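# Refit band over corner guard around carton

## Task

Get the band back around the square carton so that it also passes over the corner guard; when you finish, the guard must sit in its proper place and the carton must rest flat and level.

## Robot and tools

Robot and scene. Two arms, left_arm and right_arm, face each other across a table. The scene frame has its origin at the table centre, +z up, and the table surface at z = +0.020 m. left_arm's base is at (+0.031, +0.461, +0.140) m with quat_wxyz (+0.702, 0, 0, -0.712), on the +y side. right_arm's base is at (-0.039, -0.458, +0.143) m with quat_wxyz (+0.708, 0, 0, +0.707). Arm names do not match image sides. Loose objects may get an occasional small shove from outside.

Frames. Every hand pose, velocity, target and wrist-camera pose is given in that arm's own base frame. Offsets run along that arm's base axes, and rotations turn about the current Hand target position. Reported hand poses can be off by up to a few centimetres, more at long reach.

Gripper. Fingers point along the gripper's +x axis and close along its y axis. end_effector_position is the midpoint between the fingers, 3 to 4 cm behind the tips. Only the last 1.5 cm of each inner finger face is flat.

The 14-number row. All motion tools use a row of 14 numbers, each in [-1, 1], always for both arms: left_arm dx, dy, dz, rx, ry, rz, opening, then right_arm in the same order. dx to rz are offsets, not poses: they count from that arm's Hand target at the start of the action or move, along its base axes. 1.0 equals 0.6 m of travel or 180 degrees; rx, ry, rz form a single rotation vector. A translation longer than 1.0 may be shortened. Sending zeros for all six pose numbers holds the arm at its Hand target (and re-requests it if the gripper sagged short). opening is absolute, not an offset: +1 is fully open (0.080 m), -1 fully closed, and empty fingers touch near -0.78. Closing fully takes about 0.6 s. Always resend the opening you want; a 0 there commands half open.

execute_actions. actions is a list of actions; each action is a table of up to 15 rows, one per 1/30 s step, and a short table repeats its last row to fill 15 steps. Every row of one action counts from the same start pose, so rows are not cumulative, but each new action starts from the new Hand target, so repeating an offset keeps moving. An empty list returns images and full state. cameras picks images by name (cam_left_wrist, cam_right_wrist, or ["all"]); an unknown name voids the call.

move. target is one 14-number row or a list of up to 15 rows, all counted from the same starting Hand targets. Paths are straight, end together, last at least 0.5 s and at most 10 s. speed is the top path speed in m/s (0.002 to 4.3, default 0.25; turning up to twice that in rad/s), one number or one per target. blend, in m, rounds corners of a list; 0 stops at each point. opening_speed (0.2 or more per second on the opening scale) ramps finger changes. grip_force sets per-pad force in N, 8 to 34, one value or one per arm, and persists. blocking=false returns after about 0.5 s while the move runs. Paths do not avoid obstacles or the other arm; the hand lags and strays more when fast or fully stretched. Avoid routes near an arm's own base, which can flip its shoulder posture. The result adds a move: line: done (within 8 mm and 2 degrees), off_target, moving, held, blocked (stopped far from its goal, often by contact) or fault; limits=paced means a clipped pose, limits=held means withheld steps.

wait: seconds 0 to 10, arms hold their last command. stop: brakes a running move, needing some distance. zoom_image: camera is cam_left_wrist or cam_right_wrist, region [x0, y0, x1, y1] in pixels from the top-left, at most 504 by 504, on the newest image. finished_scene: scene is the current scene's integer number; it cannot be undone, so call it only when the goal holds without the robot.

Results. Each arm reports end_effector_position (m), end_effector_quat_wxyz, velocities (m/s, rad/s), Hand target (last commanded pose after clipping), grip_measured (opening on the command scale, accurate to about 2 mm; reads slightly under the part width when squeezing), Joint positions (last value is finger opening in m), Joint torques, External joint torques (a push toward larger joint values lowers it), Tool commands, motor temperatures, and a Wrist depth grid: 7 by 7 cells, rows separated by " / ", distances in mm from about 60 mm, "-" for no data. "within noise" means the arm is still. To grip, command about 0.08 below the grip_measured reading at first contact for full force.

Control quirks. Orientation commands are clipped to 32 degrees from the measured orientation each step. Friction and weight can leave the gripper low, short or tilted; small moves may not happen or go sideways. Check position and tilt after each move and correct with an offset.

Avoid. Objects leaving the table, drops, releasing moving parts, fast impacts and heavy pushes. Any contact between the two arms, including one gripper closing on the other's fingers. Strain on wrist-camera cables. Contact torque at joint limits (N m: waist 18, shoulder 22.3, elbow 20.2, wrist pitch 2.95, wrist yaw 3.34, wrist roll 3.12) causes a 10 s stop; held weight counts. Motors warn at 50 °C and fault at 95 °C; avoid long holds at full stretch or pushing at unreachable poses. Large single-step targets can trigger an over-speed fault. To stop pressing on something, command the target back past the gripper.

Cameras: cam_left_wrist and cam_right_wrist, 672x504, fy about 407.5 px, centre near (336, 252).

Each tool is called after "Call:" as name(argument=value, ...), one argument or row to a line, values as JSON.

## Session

Call:
execute_actions(
  actions=[],
)

Scene clock: 0.00 s.
left_arm: end_effector_position=(+0.3301, -0.1952, +0.2657) grip_measured=+1.000 end_effector_quat_wxyz=(+0.724, +0.465, +0.237, -0.452) | right_arm: end_effector_position=(+0.2078, -0.1784, +0.1902) grip_measured=+1.000 end_effector_quat_wxyz=(+0.818, +0.022, +0.570, +0.066)
Joint positions: left_arm=[-0.467 1.504 1.529 -0.91 0.172 0.995 0.08] | right_arm=[-0.903 1.475 1.359 -1.34 -0.357 -0.945 0.08]
Joint velocities: within noise
Joint torques (N m): no reading
External joint torques (N m): no reading
Motor temperatures (°C): left_arm=[23 25 23 27 24 24] | right_arm=[23 21 24 28 26 24]
Heat: left arm: hottest wrist pitch 27 °C (+0.0 °C/min); right arm: hottest wrist pitch 28 °C (+0.0 °C/min).
Wrist depth (mm): cam_left_wrist=[- - 1747 1563 1315 1158 1118 / - 1996 1733 1542 1347 1209 1080 / - 784 628 540 478 427 387 / 1818 661 596 519 466 413 375 / 541 673 559 497 448 408 - / - - 361 386 437 399 - / - - 360 398 420 389 72] | cam_right_wrist=[259 254 248 241 383 377 365 / 323 256 248 239 384 374 368 / 422 416 400 389 387 374 363 / 420 409 398 395 385 372 369 / 421 94 402 396 386 109 371 / - 78 401 393 382 86 76 / - 296 382 388 381 87 -]
Hand target: left_arm +0.3305, -0.1964, +0.2736; +0.730, +0.463, +0.226, -0.449 | right_arm +0.2101, -0.1797, +0.1954; +0.824, +0.012, +0.563, +0.063
Tool commands: left_gripper/opening=+1.0 right_gripper/opening=+1.0

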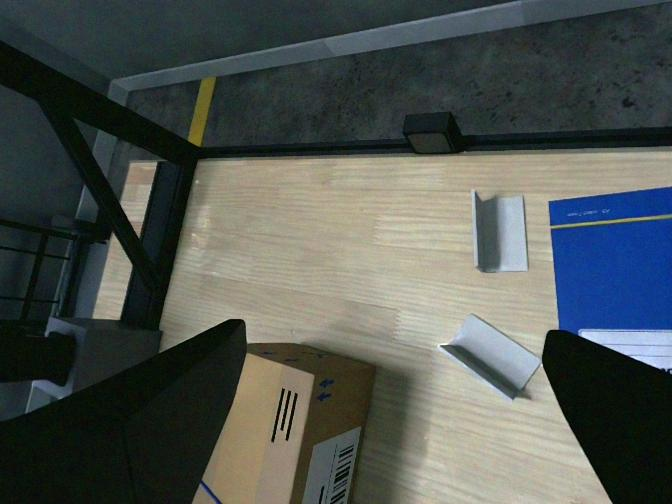

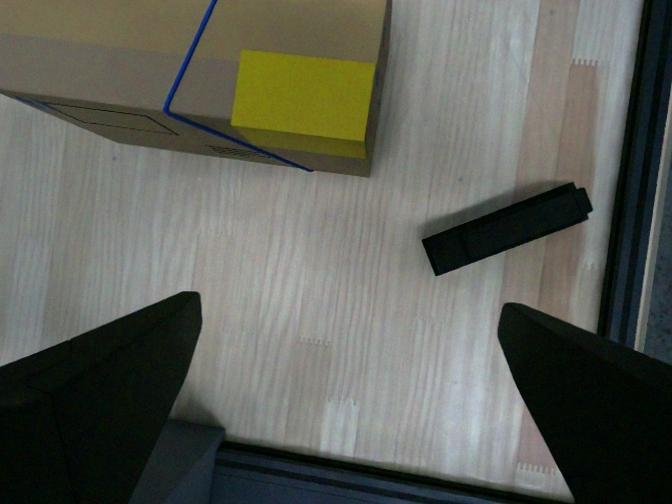

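Call:
move(
  target=[-0.217,0.327,0.09,-0.159,0.072,0.418,1,-0.017,0.183,0.225,-0.024,-0.103,-0.033,1],
  cameras=["all"],
)

Scene clock: 7.70 s.
left_arm: end_effector_position=(+0.2021, -0.0006, +0.3179) grip_measured=+1.000 end_effector_quat_wxyz=(+0.899, +0.000, +0.438, +0.000) | right_arm: end_effector_position=(+0.2016, -0.0705, +0.3206) grip_measured=+1.000 end_effector_quat_wxyz=(+0.900, +0.005, +0.436, +0.008)
Joint positions: left_arm=[-0.005 0.997 1.468 -1.378 -0.003 -0.004 0.08] | right_arm=[-0.594 1.09 1.528 -1.439 -0.371 -0.488 0.08]
Joint torques (N m): left_arm=[0.15 -1.3 7.44 0.62 0.14 -0.08] | right_arm=[0.17 -1.9 6.77 0.78 -0.01 0.21]
External joint torques (N m): left_arm=[0.16 -0.25 2.29 -0.66 0.14 -0.08] | right_arm=[0.17 -0.22 1.71 -0.33 0.21 0.21]
Heat: left arm: hottest wrist pitch 27 °C (+0.0 °C/min); right arm: hottest wrist pitch 28 °C (+0.0 °C/min).
Wrist depth (mm): cam_left_wrist=[1720 1586 665 663 652 641 646 / 1586 1511 611 450 447 599 596 / 1461 585 576 555 541 562 558 / 1397 545 544 543 536 536 526 / 1323 521 510 501 507 508 498 / - - 485 481 477 465 - / - - 456 454 454 457 72] | cam_right_wrist=[1722 647 666 670 674 666 1850 / 1555 615 618 615 613 622 1735 / 575 584 421 422 578 594 1610 / 554 553 406 399 409 558 1463 / 525 93 527 528 529 109 1408 / - 79 496 500 505 86 76 / - 471 476 475 472 86 -]
Hand target: left_arm +0.2003, -0.0002, +0.3276; +0.906, +0.001, +0.423, +0.000 | right_arm +0.1999, -0.0699, +0.3304; +0.906, +0.000, +0.423, +0.001
Off the commanded pose: left_arm 0.010 m, 2 deg | right_arm 0.010 m, 2 deg.
move: off_target (left_arm, right_arm)

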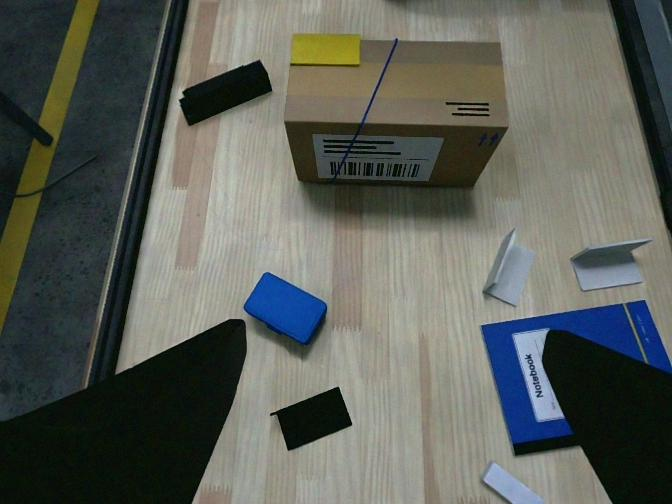

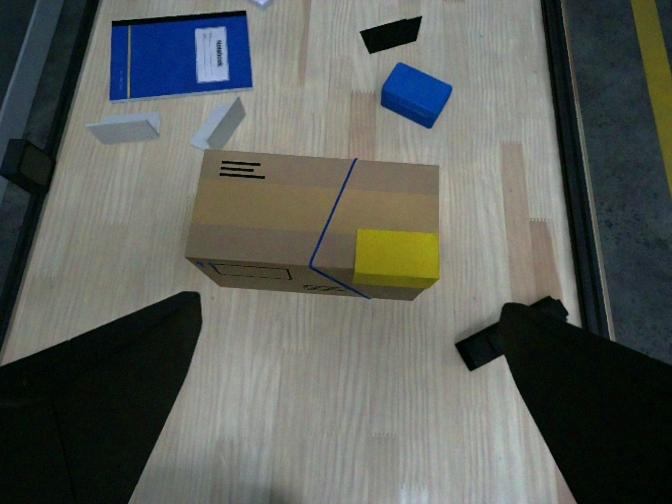

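Call:
move(
  target=[0.387,0.028,-0.392,0,-0.0275,-0.008,0,0.088,0.065,-0.43,-0.0014,-0.0275,-0.031,0],
  cameras=["all"],
)

Scene clock: 20.67 s.
left_arm: end_effector_position=(+0.4227, +0.0153, +0.0813) grip_measured=+0.004 end_effector_quat_wxyz=(+0.916, +0.004, +0.402, -0.008) | right_arm: end_effector_position=(+0.2516, -0.0307, +0.0718) grip_measured=+0.003 end_effector_quat_wxyz=(+0.920, +0.014, +0.390, -0.042)
Joint positions: left_arm=[0.053 1.705 0.955 -0.079 0.048 0.053 0.035] | right_arm=[-0.14 0.947 0.345 -0.199 -0.032 -0.042 0.035]
Joint torques (N m): left_arm=[0.15 -6.11 8.19 1.82 0.16 0.1] | right_arm=[0.41 -1.42 4.15 2.21 0.14 0.19]
External joint torques (N m): left_arm=[0.2 0.83 2.26 0.48 0.14 0.1] | right_arm=[0.4 0.52 -2.04 0.85 0.16 0.18]
Heat: left arm: hottest wrist pitch 28 °C (+2.9 °C/min); right arm: hottest wrist pitch 29 °C (+2.9 °C/min).
Wrist depth (mm): cam_left_wrist=[386 392 - 176 180 180 177 / 362 324 165 168 164 163 159 / 324 326 154 152 151 150 149 / 305 302 175 174 167 164 160 / 285 280 275 260 247 265 265 / 266 267 - 259 252 - 258 / - - - 243 242 - -] | cam_right_wrist=[170 169 172 173 176 179 187 / 153 154 157 159 162 166 166 / 144 143 145 147 148 - 150 / 154 155 161 164 168 - 297 / 270 238 83 269 108 279 284 / - - 81 258 - - 267 / - - 243 245 82 - -]
Hand target: left_arm +0.4325, +0.0166, +0.0924; +0.924, +0.006, +0.383, -0.011 | right_arm +0.2527, -0.0309, +0.0724; +0.922, +0.019, +0.383, -0.044
Off the commanded pose: left_arm 0.015 m, 2 deg | right_arm 0.001 m, 1 deg.
move: off_target (left_arm)

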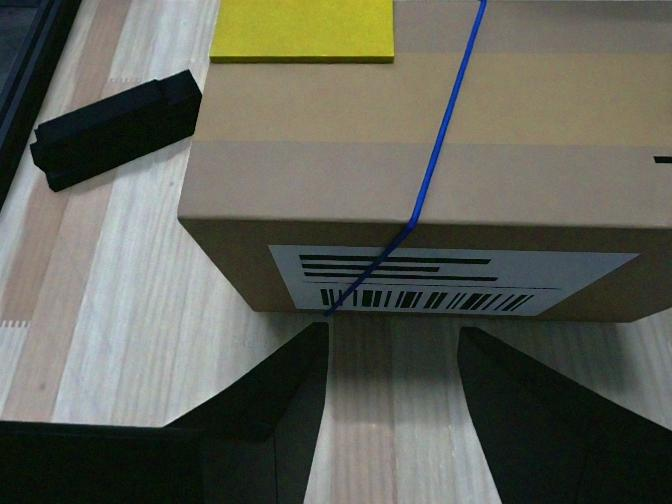

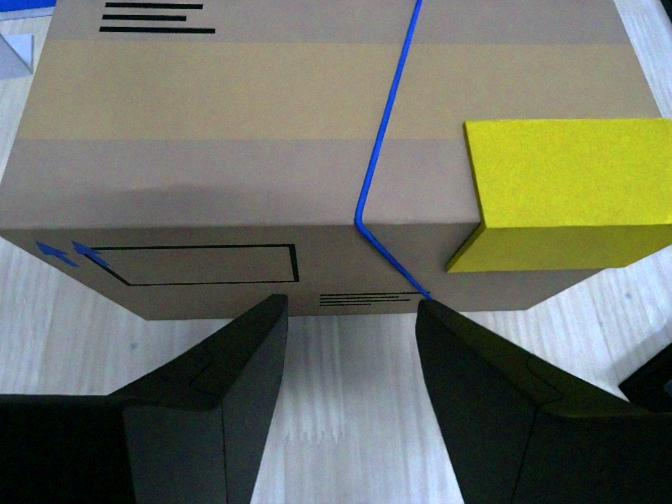

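Call:
move(
  target=[0.066,-0.017,-0.042,0,0,0,0,0.064,-0.01,-0.033,0,0,0,0],
  cameras=["all"],
  speed=0.1,
)

Scene clock: 30.50 s.
left_arm: end_effector_position=(+0.4619, +0.0068, +0.0570) grip_measured=+0.004 end_effector_quat_wxyz=(+0.916, +0.001, +0.401, -0.014) | right_arm: end_effector_position=(+0.2798, -0.0347, +0.0398) grip_measured=+0.003 end_effector_quat_wxyz=(+0.913, +0.016, +0.405, -0.041)
Joint positions: left_arm=[0.029 1.888 1.073 -0.011 0.043 0.035 0.035] | right_arm=[-0.14 1.239 0.354 0.049 -0.032 -0.042 0.035]
Joint torques (N m): left_arm=[-0.09 -7.21 8.05 1.81 -0.2 -0.1] | right_arm=[0.05 -2.42 7.22 2.15 0.08 0.14]
External joint torques (N m): left_arm=[-0.15 0.89 2.3 0.47 -0.21 -0.1] | right_arm=[0.05 0.72 1.67 0.8 0.1 0.14]
Heat: left arm: hottest wrist pitch 30 °C (+5.9 °C/min); right arm: hottest wrist pitch 32 °C (+7.9 °C/min).
Wrist depth (mm): cam_left_wrist=[357 - - 140 145 144 143 / 324 132 132 133 132 131 131 / - 124 123 122 123 121 120 / 276 115 114 112 114 112 111 / 252 132 128 110 120 117 113 / 242 241 - 231 229 - 231 / - - - 221 220 - -] | cam_right_wrist=[120 122 123 125 126 127 129 / 112 112 114 116 117 119 122 / - 106 106 107 109 - - / - 98 101 103 104 - - / 176 135 83 175 108 189 245 / - - 81 228 - - 238 / - - 215 216 88 - -]
Hand target: left_arm +0.4721, +0.0064, +0.0672; +0.924, +0.006, +0.383, -0.011 | right_arm +0.2911, -0.0369, +0.0526; +0.922, +0.019, +0.383, -0.044
Off the commanded pose: left_arm 0.014 m, 2 deg | right_arm 0.017 m, 3 deg.
move: off_target (left_arm, right_arm)

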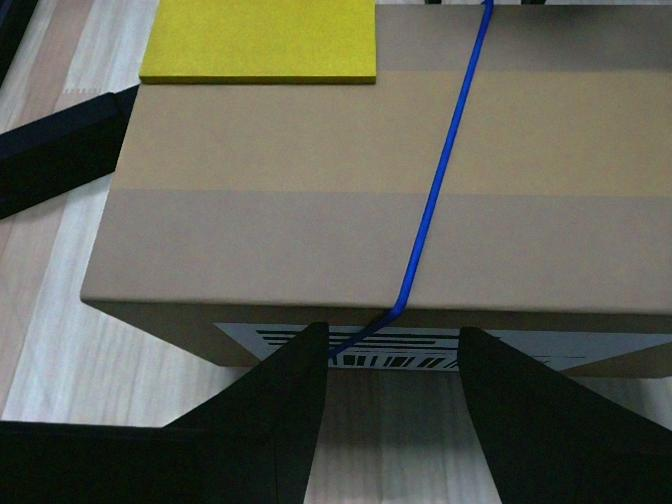

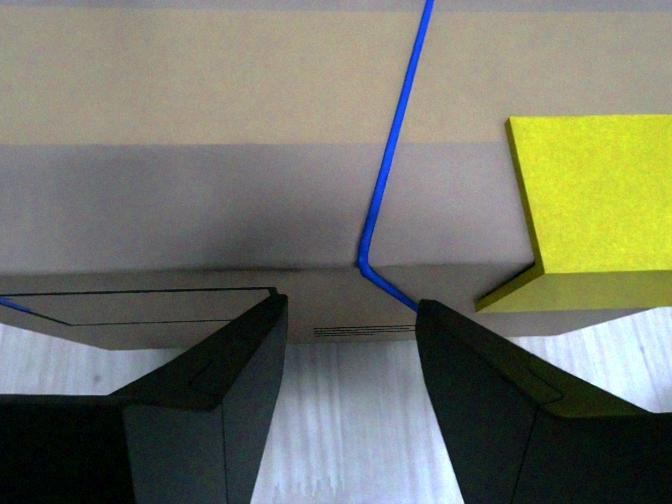

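Call:
move(
  target=[0.0095,0,0.009,0,0,0,0,0.015,-0.002,0.012,0,0,0,0],
  cameras=["all"],
  speed=0.08,
)

Scene clock: 36.60 s.
left_arm: end_effector_position=(+0.4704, +0.0070, +0.0645) grip_measured=+0.004 end_effector_quat_wxyz=(+0.919, +0.002, +0.394, -0.014) | right_arm: end_effector_position=(+0.2857, -0.0359, +0.0439) grip_measured=+0.003 end_effector_quat_wxyz=(+0.913, +0.019, +0.406, -0.040)
Joint positions: left_arm=[0.029 1.897 1.11 -0.023 0.043 0.035 0.035] | right_arm=[-0.146 1.255 0.386 0.031 -0.041 -0.042 0.035]
Joint torques (N m): left_arm=[-0.12 -7.36 8.17 0.7 -0.21 -0.1] | right_arm=[0.17 -2.4 8.54 1.57 0.09 0.16]
External joint torques (N m): left_arm=[-0.11 0.8 2.4 -0.64 -0.23 -0.1] | right_arm=[0.16 0.84 3.06 0.26 0.12 0.16]
Motor temperatures (°C): left_arm=[23 28 27 30 24 24] | right_arm=[23 22 27 34 26 24]
Heat: left arm: hottest wrist pitch 30 °C (+4.9 °C/min); right arm: hottest wrist pitch 34 °C (+9.8 °C/min).
Wrist depth (mm): cam_left_wrist=[373 375 376 372 160 154 359 / 338 147 - 139 143 143 142 / 266 134 133 132 132 130 131 / 285 121 122 121 119 119 118 / 259 116 115 114 112 112 111 / 247 248 - 236 176 - 155 / - - - 226 225 - -] | cam_right_wrist=[124 126 127 128 129 131 130 / 116 116 118 118 120 122 123 / - 110 110 112 111 - 113 / - 102 102 103 103 101 - / 150 113 83 147 108 130 245 / - - 82 231 - - 239 / - - 218 219 88 - -]
Hand target: left_arm +0.4778, +0.0064, +0.0726; +0.924, +0.006, +0.383, -0.011 | right_arm +0.3001, -0.0381, +0.0598; +0.922, +0.019, +0.383, -0.044
Off the commanded pose: left_arm 0.011 m, 1 deg | right_arm 0.021 m, 3 deg.
move: off_target (left_arm, right_arm)

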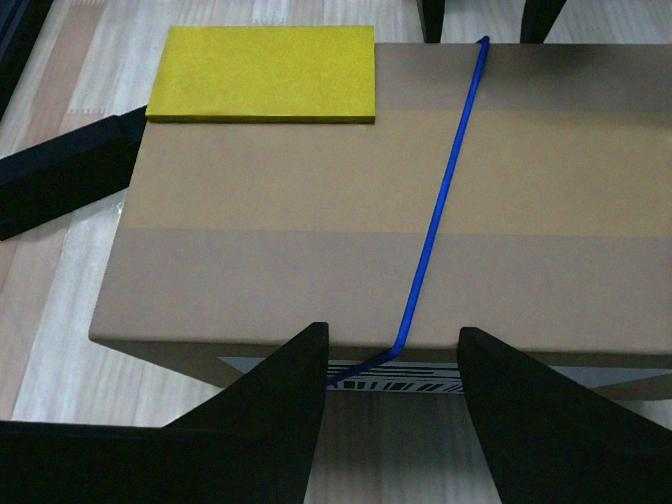

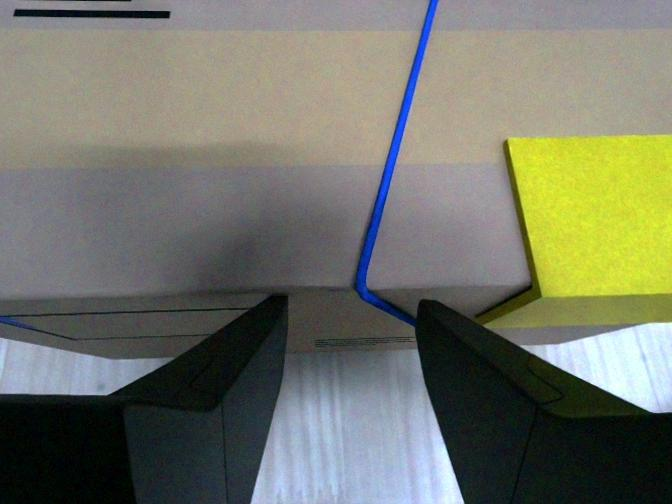

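Call:
move(
  target=[-0.004,0,-0.012,0,0,0,0,0.0075,0,0.0165,0,0,0,0],
  cameras=["all"],
  speed=0.08,
)

Scene clock: 40.77 s.
left_arm: end_effector_position=(+0.4712, +0.0070, +0.0640) grip_measured=+0.004 end_effector_quat_wxyz=(+0.920, +0.001, +0.392, -0.013) | right_arm: end_effector_position=(+0.2864, -0.0361, +0.0469) grip_measured=+0.003 end_effector_quat_wxyz=(+0.908, +0.016, +0.417, -0.042)
Joint positions: left_arm=[0.029 1.9 1.11 -0.017 0.043 0.033 0.035] | right_arm=[-0.14 1.255 0.417 -0.023 -0.029 -0.042 0.035]
Joint torques (N m): left_arm=[-0.1 -7.12 5.39 2.4 -0.2 -0.08] | right_arm=[0.35 -3.59 9.62 1.71 0.1 0.23]
External joint torques (N m): left_arm=[-0.1 1.17 -0.47 1.03 -0.22 -0.08] | right_arm=[0.37 -0.29 4.08 0.42 0.12 0.23]
Heat: left arm: hottest wrist pitch 31 °C (+5.9 °C/min); right arm: hottest wrist pitch 34 °C (+8.8 °C/min).
Wrist depth (mm): cam_left_wrist=[370 375 374 375 156 152 355 / 337 277 - - 141 141 140 / 268 132 129 131 130 129 129 / 283 120 121 120 118 117 117 / 258 114 114 112 111 111 110 / 244 247 - 235 174 - 154 / - - - 225 224 - -] | cam_right_wrist=[123 124 125 127 128 130 130 / 116 115 117 118 120 122 124 / - 109 110 112 112 - 112 / - 102 104 104 105 - - / 163 117 83 157 109 176 248 / - - 81 233 - - 243 / - - 220 221 88 - -]
Hand target: left_arm +0.4754, +0.0064, +0.0654; +0.924, +0.006, +0.383, -0.011 | right_arm +0.3046, -0.0381, +0.0697; +0.922, +0.019, +0.383, -0.044
Off the commanded pose: left_arm 0.004 m, 1 deg | right_arm 0.029 m, 4 deg.
move: off_target (right_arm)

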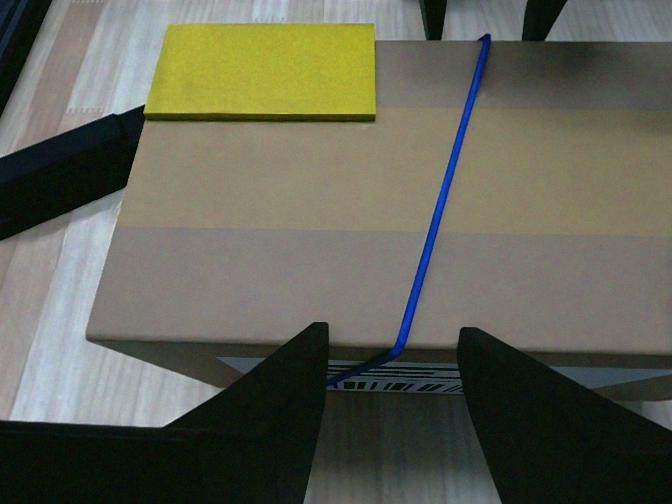

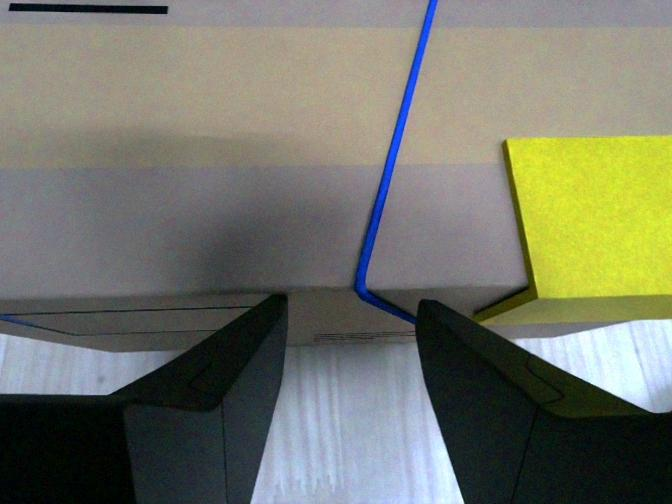

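Call:
move(
  target=[-0.006,-0.002,-0.018,0,0,0,0,-0.038,0.002,-0.007,0,0,0,0],
  cameras=["all"],
  speed=0.08,
)

Scene clock: 46.00 s.
left_arm: end_effector_position=(+0.4701, +0.0072, +0.0606) grip_measured=+0.004 end_effector_quat_wxyz=(+0.923, +0.001, +0.384, -0.012) | right_arm: end_effector_position=(+0.2833, -0.0360, +0.0641) grip_measured=+0.003 end_effector_quat_wxyz=(+0.921, +0.014, +0.387, -0.044)
Joint positions: left_arm=[0.029 1.9 1.081 0.03 0.042 0.032 0.035] | right_arm=[-0.142 1.157 0.397 -0.035 -0.029 -0.042 0.035]
Joint torques (N m): left_arm=[-0.29 -5.88 4.42 2.3 -0.23 -0.09] | right_arm=[-0.19 -3.56 4.29 0.96 -0.12 -0.04]
External joint torques (N m): left_arm=[-0.23 2.43 -1.45 0.89 -0.25 -0.09] | right_arm=[-0.19 -0.62 -1.57 -0.4 -0.1 -0.04]
Heat: left arm: hottest wrist pitch 32 °C (+6.5 °C/min); right arm: hottest wrist pitch 34 °C (+7.8 °C/min).
Wrist depth (mm): cam_left_wrist=[382 387 383 382 373 370 366 / 343 337 145 142 143 143 142 / 263 133 132 132 131 132 129 / 286 120 121 120 118 117 117 / 260 114 113 112 111 110 110 / 245 247 - 211 159 - 146 / - - - 224 223 - -] | cam_right_wrist=[157 157 162 163 164 168 382 / - 146 148 148 152 154 155 / - 134 135 137 140 144 145 / 123 125 125 127 129 - - / 124 126 83 137 122 - 266 / - - 81 251 - - 264 / - - 233 236 81 - -]
Hand target: left_arm +0.4718, +0.0052, +0.0546; +0.924, +0.006, +0.383, -0.011 | right_arm +0.2818, -0.0369, +0.0655; +0.922, +0.019, +0.383, -0.044
Off the commanded pose: left_arm 0.007 m, 1 deg | right_arm 0.002 m, 1 deg.
move: done

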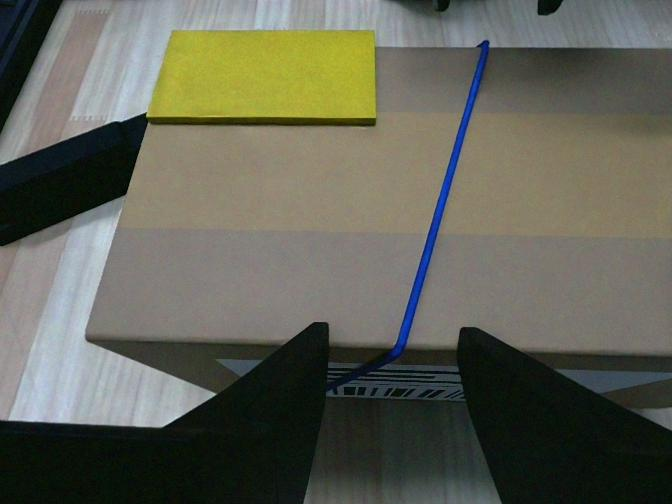

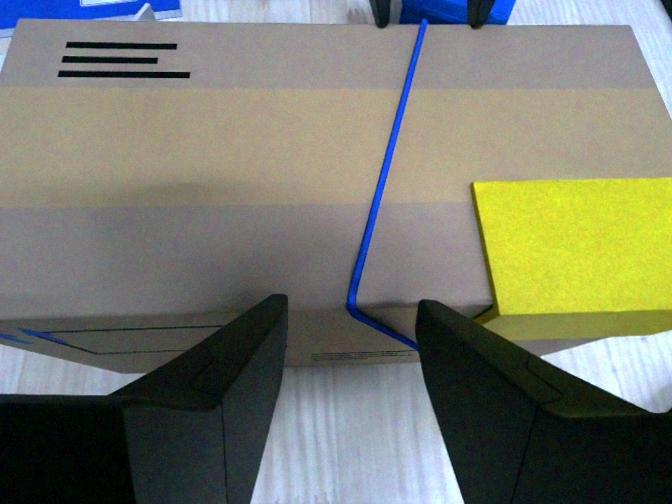

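Call:
move(
  target=[-0.005,0.002,0.014,0,0,0,0,0.007,0,-0.017,0,0,0,0],
  cameras=["all"],
  speed=0.08,
)

Scene clock: 52.07 s.
left_arm: end_effector_position=(+0.4697, +0.0072, +0.0608) grip_measured=+0.004 end_effector_quat_wxyz=(+0.923, +0.001, +0.385, -0.012) | right_arm: end_effector_position=(+0.2852, -0.0363, +0.0543) grip_measured=+0.003 end_effector_quat_wxyz=(+0.920, +0.014, +0.390, -0.044)
Joint positions: left_arm=[0.029 1.899 1.081 0.027 0.042 0.032 0.035] | right_arm=[-0.142 1.203 0.38 0.022 -0.029 -0.042 0.035]
Joint torques (N m): left_arm=[-0.02 -8.72 4.65 0.64 -0.14 -0.01] | right_arm=[0.06 -2.27 4 2.21 -0.1 0.05]
External joint torques (N m): left_arm=[-0.04 -0.47 -1.2 -0.76 -0.15 -0.01] | right_arm=[0.07 0.78 -1.68 0.86 -0.08 0.05]
Heat: left arm: hottest wrist pitch 33 °C (+6.9 °C/min); right arm: hottest wrist pitch 33 °C (+5.8 °C/min).
Wrist depth (mm): cam_left_wrist=[379 380 382 157 160 155 365 / 341 148 - 144 144 143 142 / - 133 132 132 131 132 130 / 286 120 121 121 118 118 117 / 258 114 113 112 111 110 110 / 246 247 - 216 162 - 146 / - - - 225 224 - -] | cam_right_wrist=[142 144 146 149 150 152 155 / - 132 134 136 138 140 142 / - 123 125 126 127 132 - / - 114 115 116 118 - - / 137 121 83 135 108 126 258 / - - 81 241 - - 253 / - - 226 228 88 - -]
Hand target: left_arm +0.4688, +0.0064, +0.0630; +0.924, +0.006, +0.383, -0.011 | right_arm +0.2860, -0.0369, +0.0553; +0.922, +0.019, +0.383, -0.044
Off the commanded pose: left_arm 0.003 m, 1 deg | right_arm 0.001 m, 1 deg.
move: done

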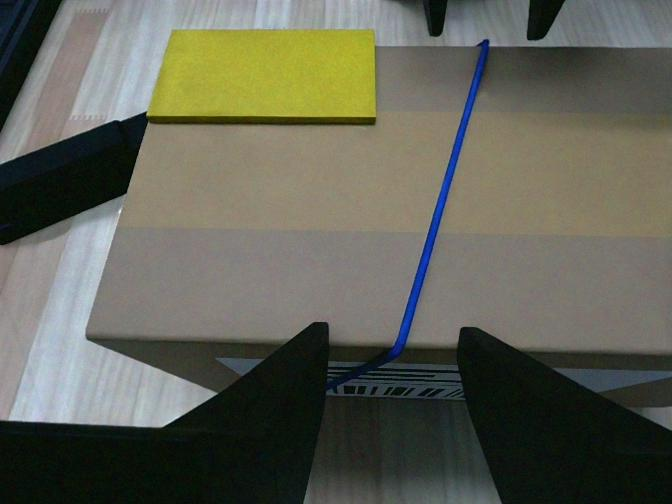

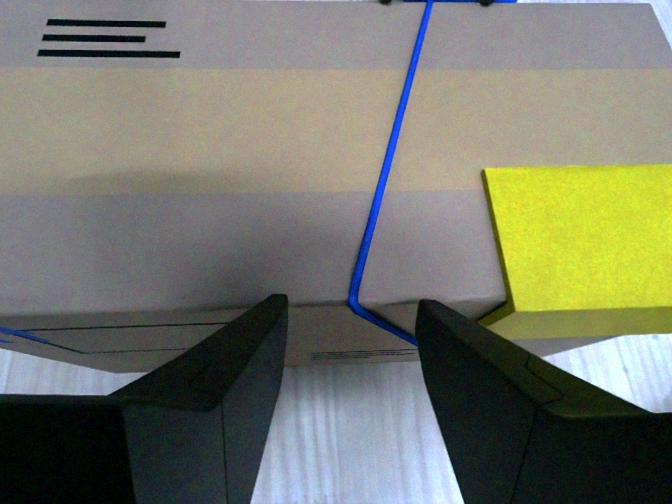

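Call:
move(
  target=[
    [0.003,0,-0.01,0,0,0,0,0.011,0,-0.009,0,0,0,0],
    [0.003,0,-0.01,0,0,0,-1,0.011,0,-0.009,0,0,0,-1],
  ],
  cameras=["all"],
  speed=0.08,
  opening_speed=0.8,
)

Scene clock: 57.23 s.
left_arm: end_effector_position=(+0.4700, +0.0058, +0.0610) grip_measured=-0.763 end_effector_quat_wxyz=(+0.923, +0.002, +0.384, -0.013) | right_arm: end_effector_position=(+0.2888, -0.0368, +0.0508) grip_measured=-0.757 end_effector_quat_wxyz=(+0.920, +0.017, +0.389, -0.042)
Joint positions: left_arm=[0.026 1.899 1.081 0.029 0.042 0.032 0.001] | right_arm=[-0.146 1.235 0.38 0.055 -0.038 -0.042 0.001]
Joint torques (N m): left_arm=[-0.06 -6.56 4.36 1.91 -0.14 -0.02] | right_arm=[-0.06 -0.18 4.39 3.19 0.23 0.17]
External joint torques (N m): left_arm=[-0.16 1.68 -1.49 0.51 -0.14 -0.02] | right_arm=[-0.06 2.99 -1.16 1.84 0.25 0.16]
Heat: left arm: hottest wrist pitch 33 °C (+6.3 °C/min); right arm: hottest wrist pitch 35 °C (+7.3 °C/min).
Wrist depth (mm): cam_left_wrist=[382 389 389 382 157 368 369 / 344 279 145 - 144 144 142 / 266 134 131 132 132 131 130 / 286 121 122 121 119 118 117 / 256 115 114 113 112 111 110 / 244 241 180 - 80 188 183 / - - - - - - -] | cam_right_wrist=[141 142 144 146 148 149 152 / 129 131 131 133 136 137 139 / - 121 122 123 123 128 130 / - 113 113 114 115 113 - / - 123 109 96 110 184 198 / 234 234 - - - 247 250 / - - - - - - -]
Hand target: left_arm +0.4706, +0.0064, +0.0570; +0.924, +0.006, +0.383, -0.011 | right_arm +0.2926, -0.0369, +0.0499; +0.922, +0.019, +0.383, -0.044
Off the commanded pose: left_arm 0.004 m, 1 deg | right_arm 0.004 m, 1 deg.
move: done

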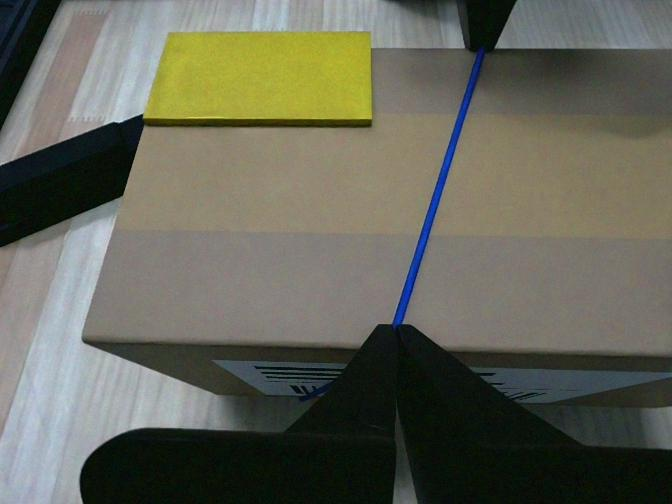

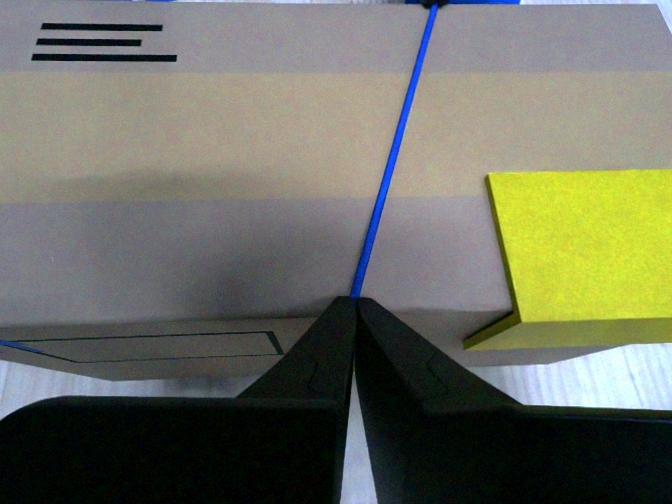

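Call:
move(
  target=[
    [-0.01,0,0.042,0,0,0,-1,-0.014,0,0.062,0,0,0,-1],
    [-0.009,0.072,0.042,0,0,0,-1,-0.027,-0.135,0.062,0,0,0,-1],
  ],
  cameras=["all"],
  speed=0.1,
)

Scene clock: 62.13 s.
left_arm: end_effector_position=(+0.4587, +0.0456, +0.0654) grip_measured=-0.763 end_effector_quat_wxyz=(+0.916, +0.002, +0.402, -0.011) | right_arm: end_effector_position=(+0.2691, -0.1109, +0.0717) grip_measured=-0.757 end_effector_quat_wxyz=(+0.914, +0.024, +0.403, -0.040)
Joint positions: left_arm=[0.135 1.871 1.092 -0.054 0.109 0.113 0.001] | right_arm=[-0.55 1.225 0.504 -0.167 -0.311 -0.342 0.001]
Joint torques (N m): left_arm=[0.21 -9.88 7.99 0.47 0.15 0.1] | right_arm=[-0.69 -3.41 8.31 0.88 -0.38 -0.18]
External joint torques (N m): left_arm=[0.21 -1.82 2.11 -0.88 0.1 0.1] | right_arm=[-0.69 -0.06 2.48 -0.36 -0.21 -0.18]
Heat: left arm: hottest wrist pitch 33 °C (+6.1 °C/min); right arm: hottest wrist pitch 36 °C (+8.1 °C/min).
Wrist depth (mm): cam_left_wrist=[361 363 359 - - 153 152 / 331 330 - 141 140 139 139 / 286 297 133 130 129 129 128 / 282 280 121 121 118 118 117 / 263 261 252 142 136 134 129 / 245 245 248 - 80 236 235 / - - - - - - -] | cam_right_wrist=[167 165 167 168 171 369 371 / 152 153 154 155 156 343 341 / 144 142 144 - 142 319 321 / 132 133 131 - - 295 297 / 181 186 191 95 273 277 279 / 259 260 - - - 264 227 / - - - - - - -]
Hand target: left_arm +0.4652, +0.0496, +0.0822; +0.924, +0.006, +0.383, -0.011 | right_arm +0.2764, -0.1179, +0.0871; +0.922, +0.019, +0.383, -0.044
Off the commanded pose: left_arm 0.018 m, 2 deg | right_arm 0.018 m, 3 deg.
move: off_target (left_arm, right_arm)

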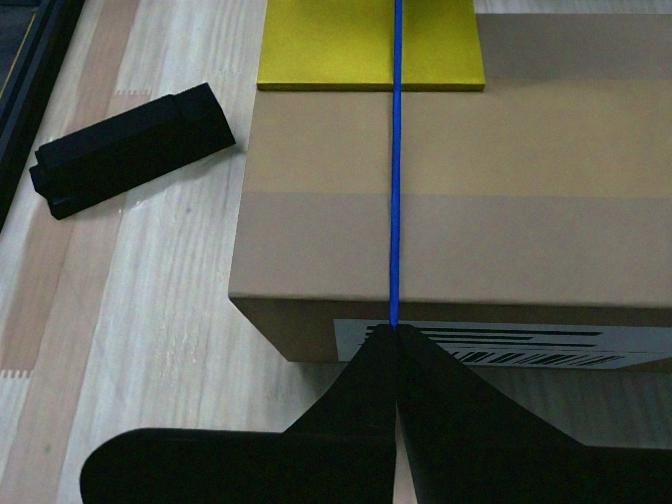

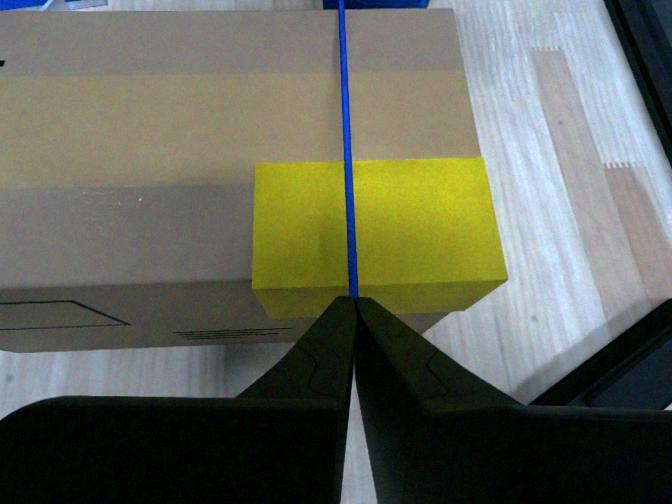

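Call:
move(
  target=[
    [0,0.012,0,0,0,0,-1,-0.002,-0.0175,0,0,0,0,-1],
    [0,0.012,-0.022,0,0,0,-1,0.008,-0.0175,-0.028,0,0,0,-1],
  ],
  cameras=["all"],
  speed=0.08,
)

Scene clock: 68.27 s.
left_arm: end_effector_position=(+0.4630, +0.0520, +0.0638) grip_measured=-0.763 end_effector_quat_wxyz=(+0.919, +0.004, +0.394, -0.012) | right_arm: end_effector_position=(+0.2792, -0.1245, +0.0652) grip_measured=-0.757 end_effector_quat_wxyz=(+0.918, +0.019, +0.395, -0.037)
Joint positions: left_arm=[0.151 1.888 1.096 -0.027 0.123 0.128 0.001] | right_arm=[-0.585 1.315 0.523 -0.087 -0.342 -0.376 0.001]
Joint torques (N m): left_arm=[0.38 -8.37 5.15 1.87 0.17 0.1] | right_arm=[-0.23 -3.82 4.48 2.21 -0.03 0.23]
External joint torques (N m): left_arm=[0.36 -0.18 -0.7 0.51 0.12 0.1] | right_arm=[-0.21 -0.01 -1.18 0.96 0.14 0.23]
Heat: left arm: hottest wrist pitch 32 °C (+5.1 °C/min); right arm: hottest wrist pitch 35 °C (+7.1 °C/min).
Wrist depth (mm): cam_left_wrist=[369 365 363 151 150 153 152 / 330 332 334 141 138 139 138 / 267 299 295 129 128 130 127 / 283 281 124 119 117 118 117 / 262 260 253 121 118 115 112 / 245 242 246 - 80 238 231 / - - - - - - -] | cam_right_wrist=[158 158 160 162 356 371 368 / 143 146 147 146 328 339 343 / - 135 138 138 140 312 315 / 125 125 - - - 290 292 / 132 136 120 94 132 271 273 / 252 252 - - - 257 225 / - - - - - - -]
Hand target: left_arm +0.4652, +0.0568, +0.0690; +0.924, +0.006, +0.383, -0.011 | right_arm +0.2812, -0.1284, +0.0703; +0.922, +0.019, +0.383, -0.044
Off the commanded pose: left_arm 0.007 m, 1 deg | right_arm 0.007 m, 2 deg.
move: done

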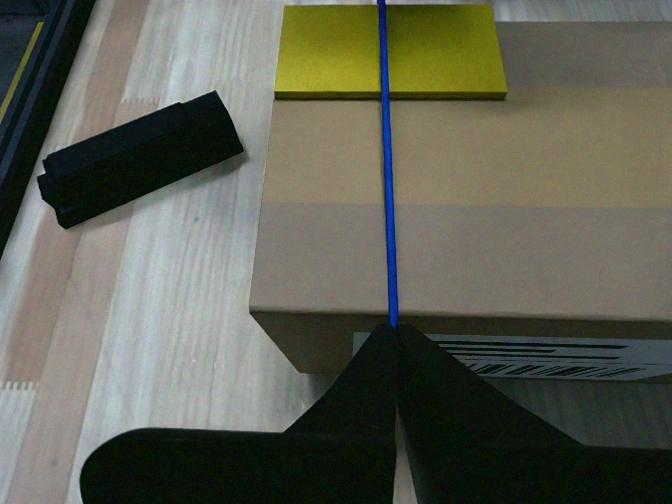

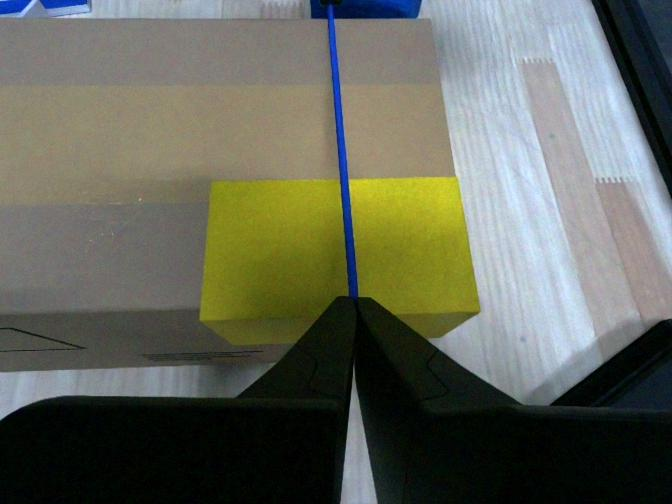

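Call:
move(
  target=[
    [0,0,-0.006,0,0,0,-1,0.003,0,-0.008,0,0,0,-1],
    [0,0,-0.006,0,0,0,-0.5,0.003,0,-0.008,0,0,0,-0.5],
    [-0.08,0,0.07,0,0,0,-0.5,-0.08,0,0.09,0,0,0,-0.5],
  ],
  cameras=["all"],
  speed=0.12,
  opening_speed=0.3,
)

Scene clock: 75.23 s.
left_arm: end_effector_position=(+0.4189, +0.0594, +0.1056) grip_measured=-0.504 end_effector_quat_wxyz=(+0.921, +0.002, +0.390, -0.005) | right_arm: end_effector_position=(+0.2278, -0.1267, +0.1102) grip_measured=-0.503 end_effector_quat_wxyz=(+0.915, +0.033, +0.400, -0.048)
Joint positions: left_arm=[0.19 1.659 0.995 -0.146 0.138 0.145 0.012] | right_arm=[-0.749 1.041 0.578 -0.478 -0.427 -0.485 0.012]
Joint torques (N m): left_arm=[0.03 -8.63 4.67 0.7 0.23 0.1] | right_arm=[-0.27 -3.17 8.06 0.84 -0.51 -0.14]
External joint torques (N m): left_arm=[0.03 -1.78 -1.53 -0.68 0.16 0.1] | right_arm=[-0.27 -0.67 1.81 -0.34 -0.28 -0.14]
Heat: left arm: hottest wrist pitch 33 °C (+5.1 °C/min); right arm: hottest wrist pitch 35 °C (+7.1 °C/min).
Wrist depth (mm): cam_left_wrist=[1531 432 432 442 429 423 420 / 1424 396 398 200 196 198 196 / 1235 347 358 183 182 181 180 / 326 333 327 177 174 172 171 / 308 306 304 256 272 266 256 / 287 286 - - 80 282 277 / - - - - - - -] | cam_right_wrist=[419 223 223 224 427 430 1658 / 204 204 206 206 389 393 1610 / 190 190 189 - 367 361 358 / 197 201 230 259 336 338 333 / 307 310 287 301 317 285 309 / 300 - - - - 296 301 / - - - 276 - - -]
Hand target: left_arm +0.4172, +0.0568, +0.1110; +0.924, +0.006, +0.383, -0.011 | right_arm +0.2332, -0.1284, +0.1243; +0.922, +0.019, +0.383, -0.044
Off the commanded pose: left_arm 0.006 m, 1 deg | right_arm 0.015 m, 3 deg.
move: off_target (right_arm)

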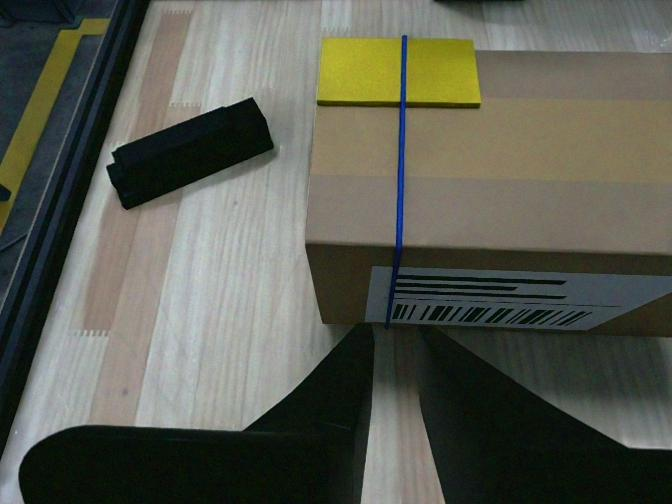

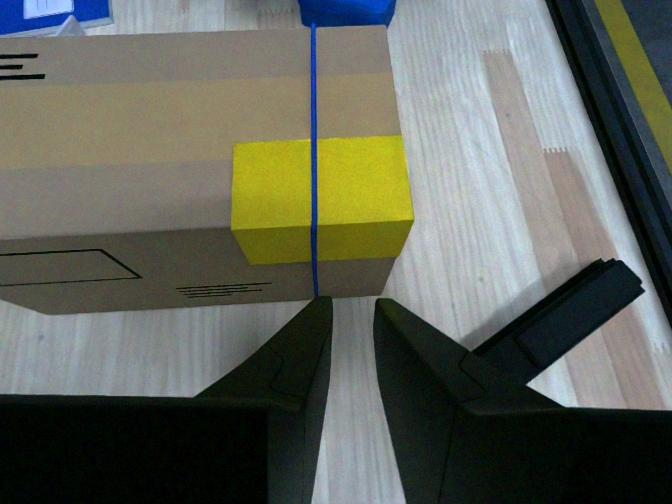

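Call:
finished_scene(
  scene=2,
)

The scene is finished: the task was done.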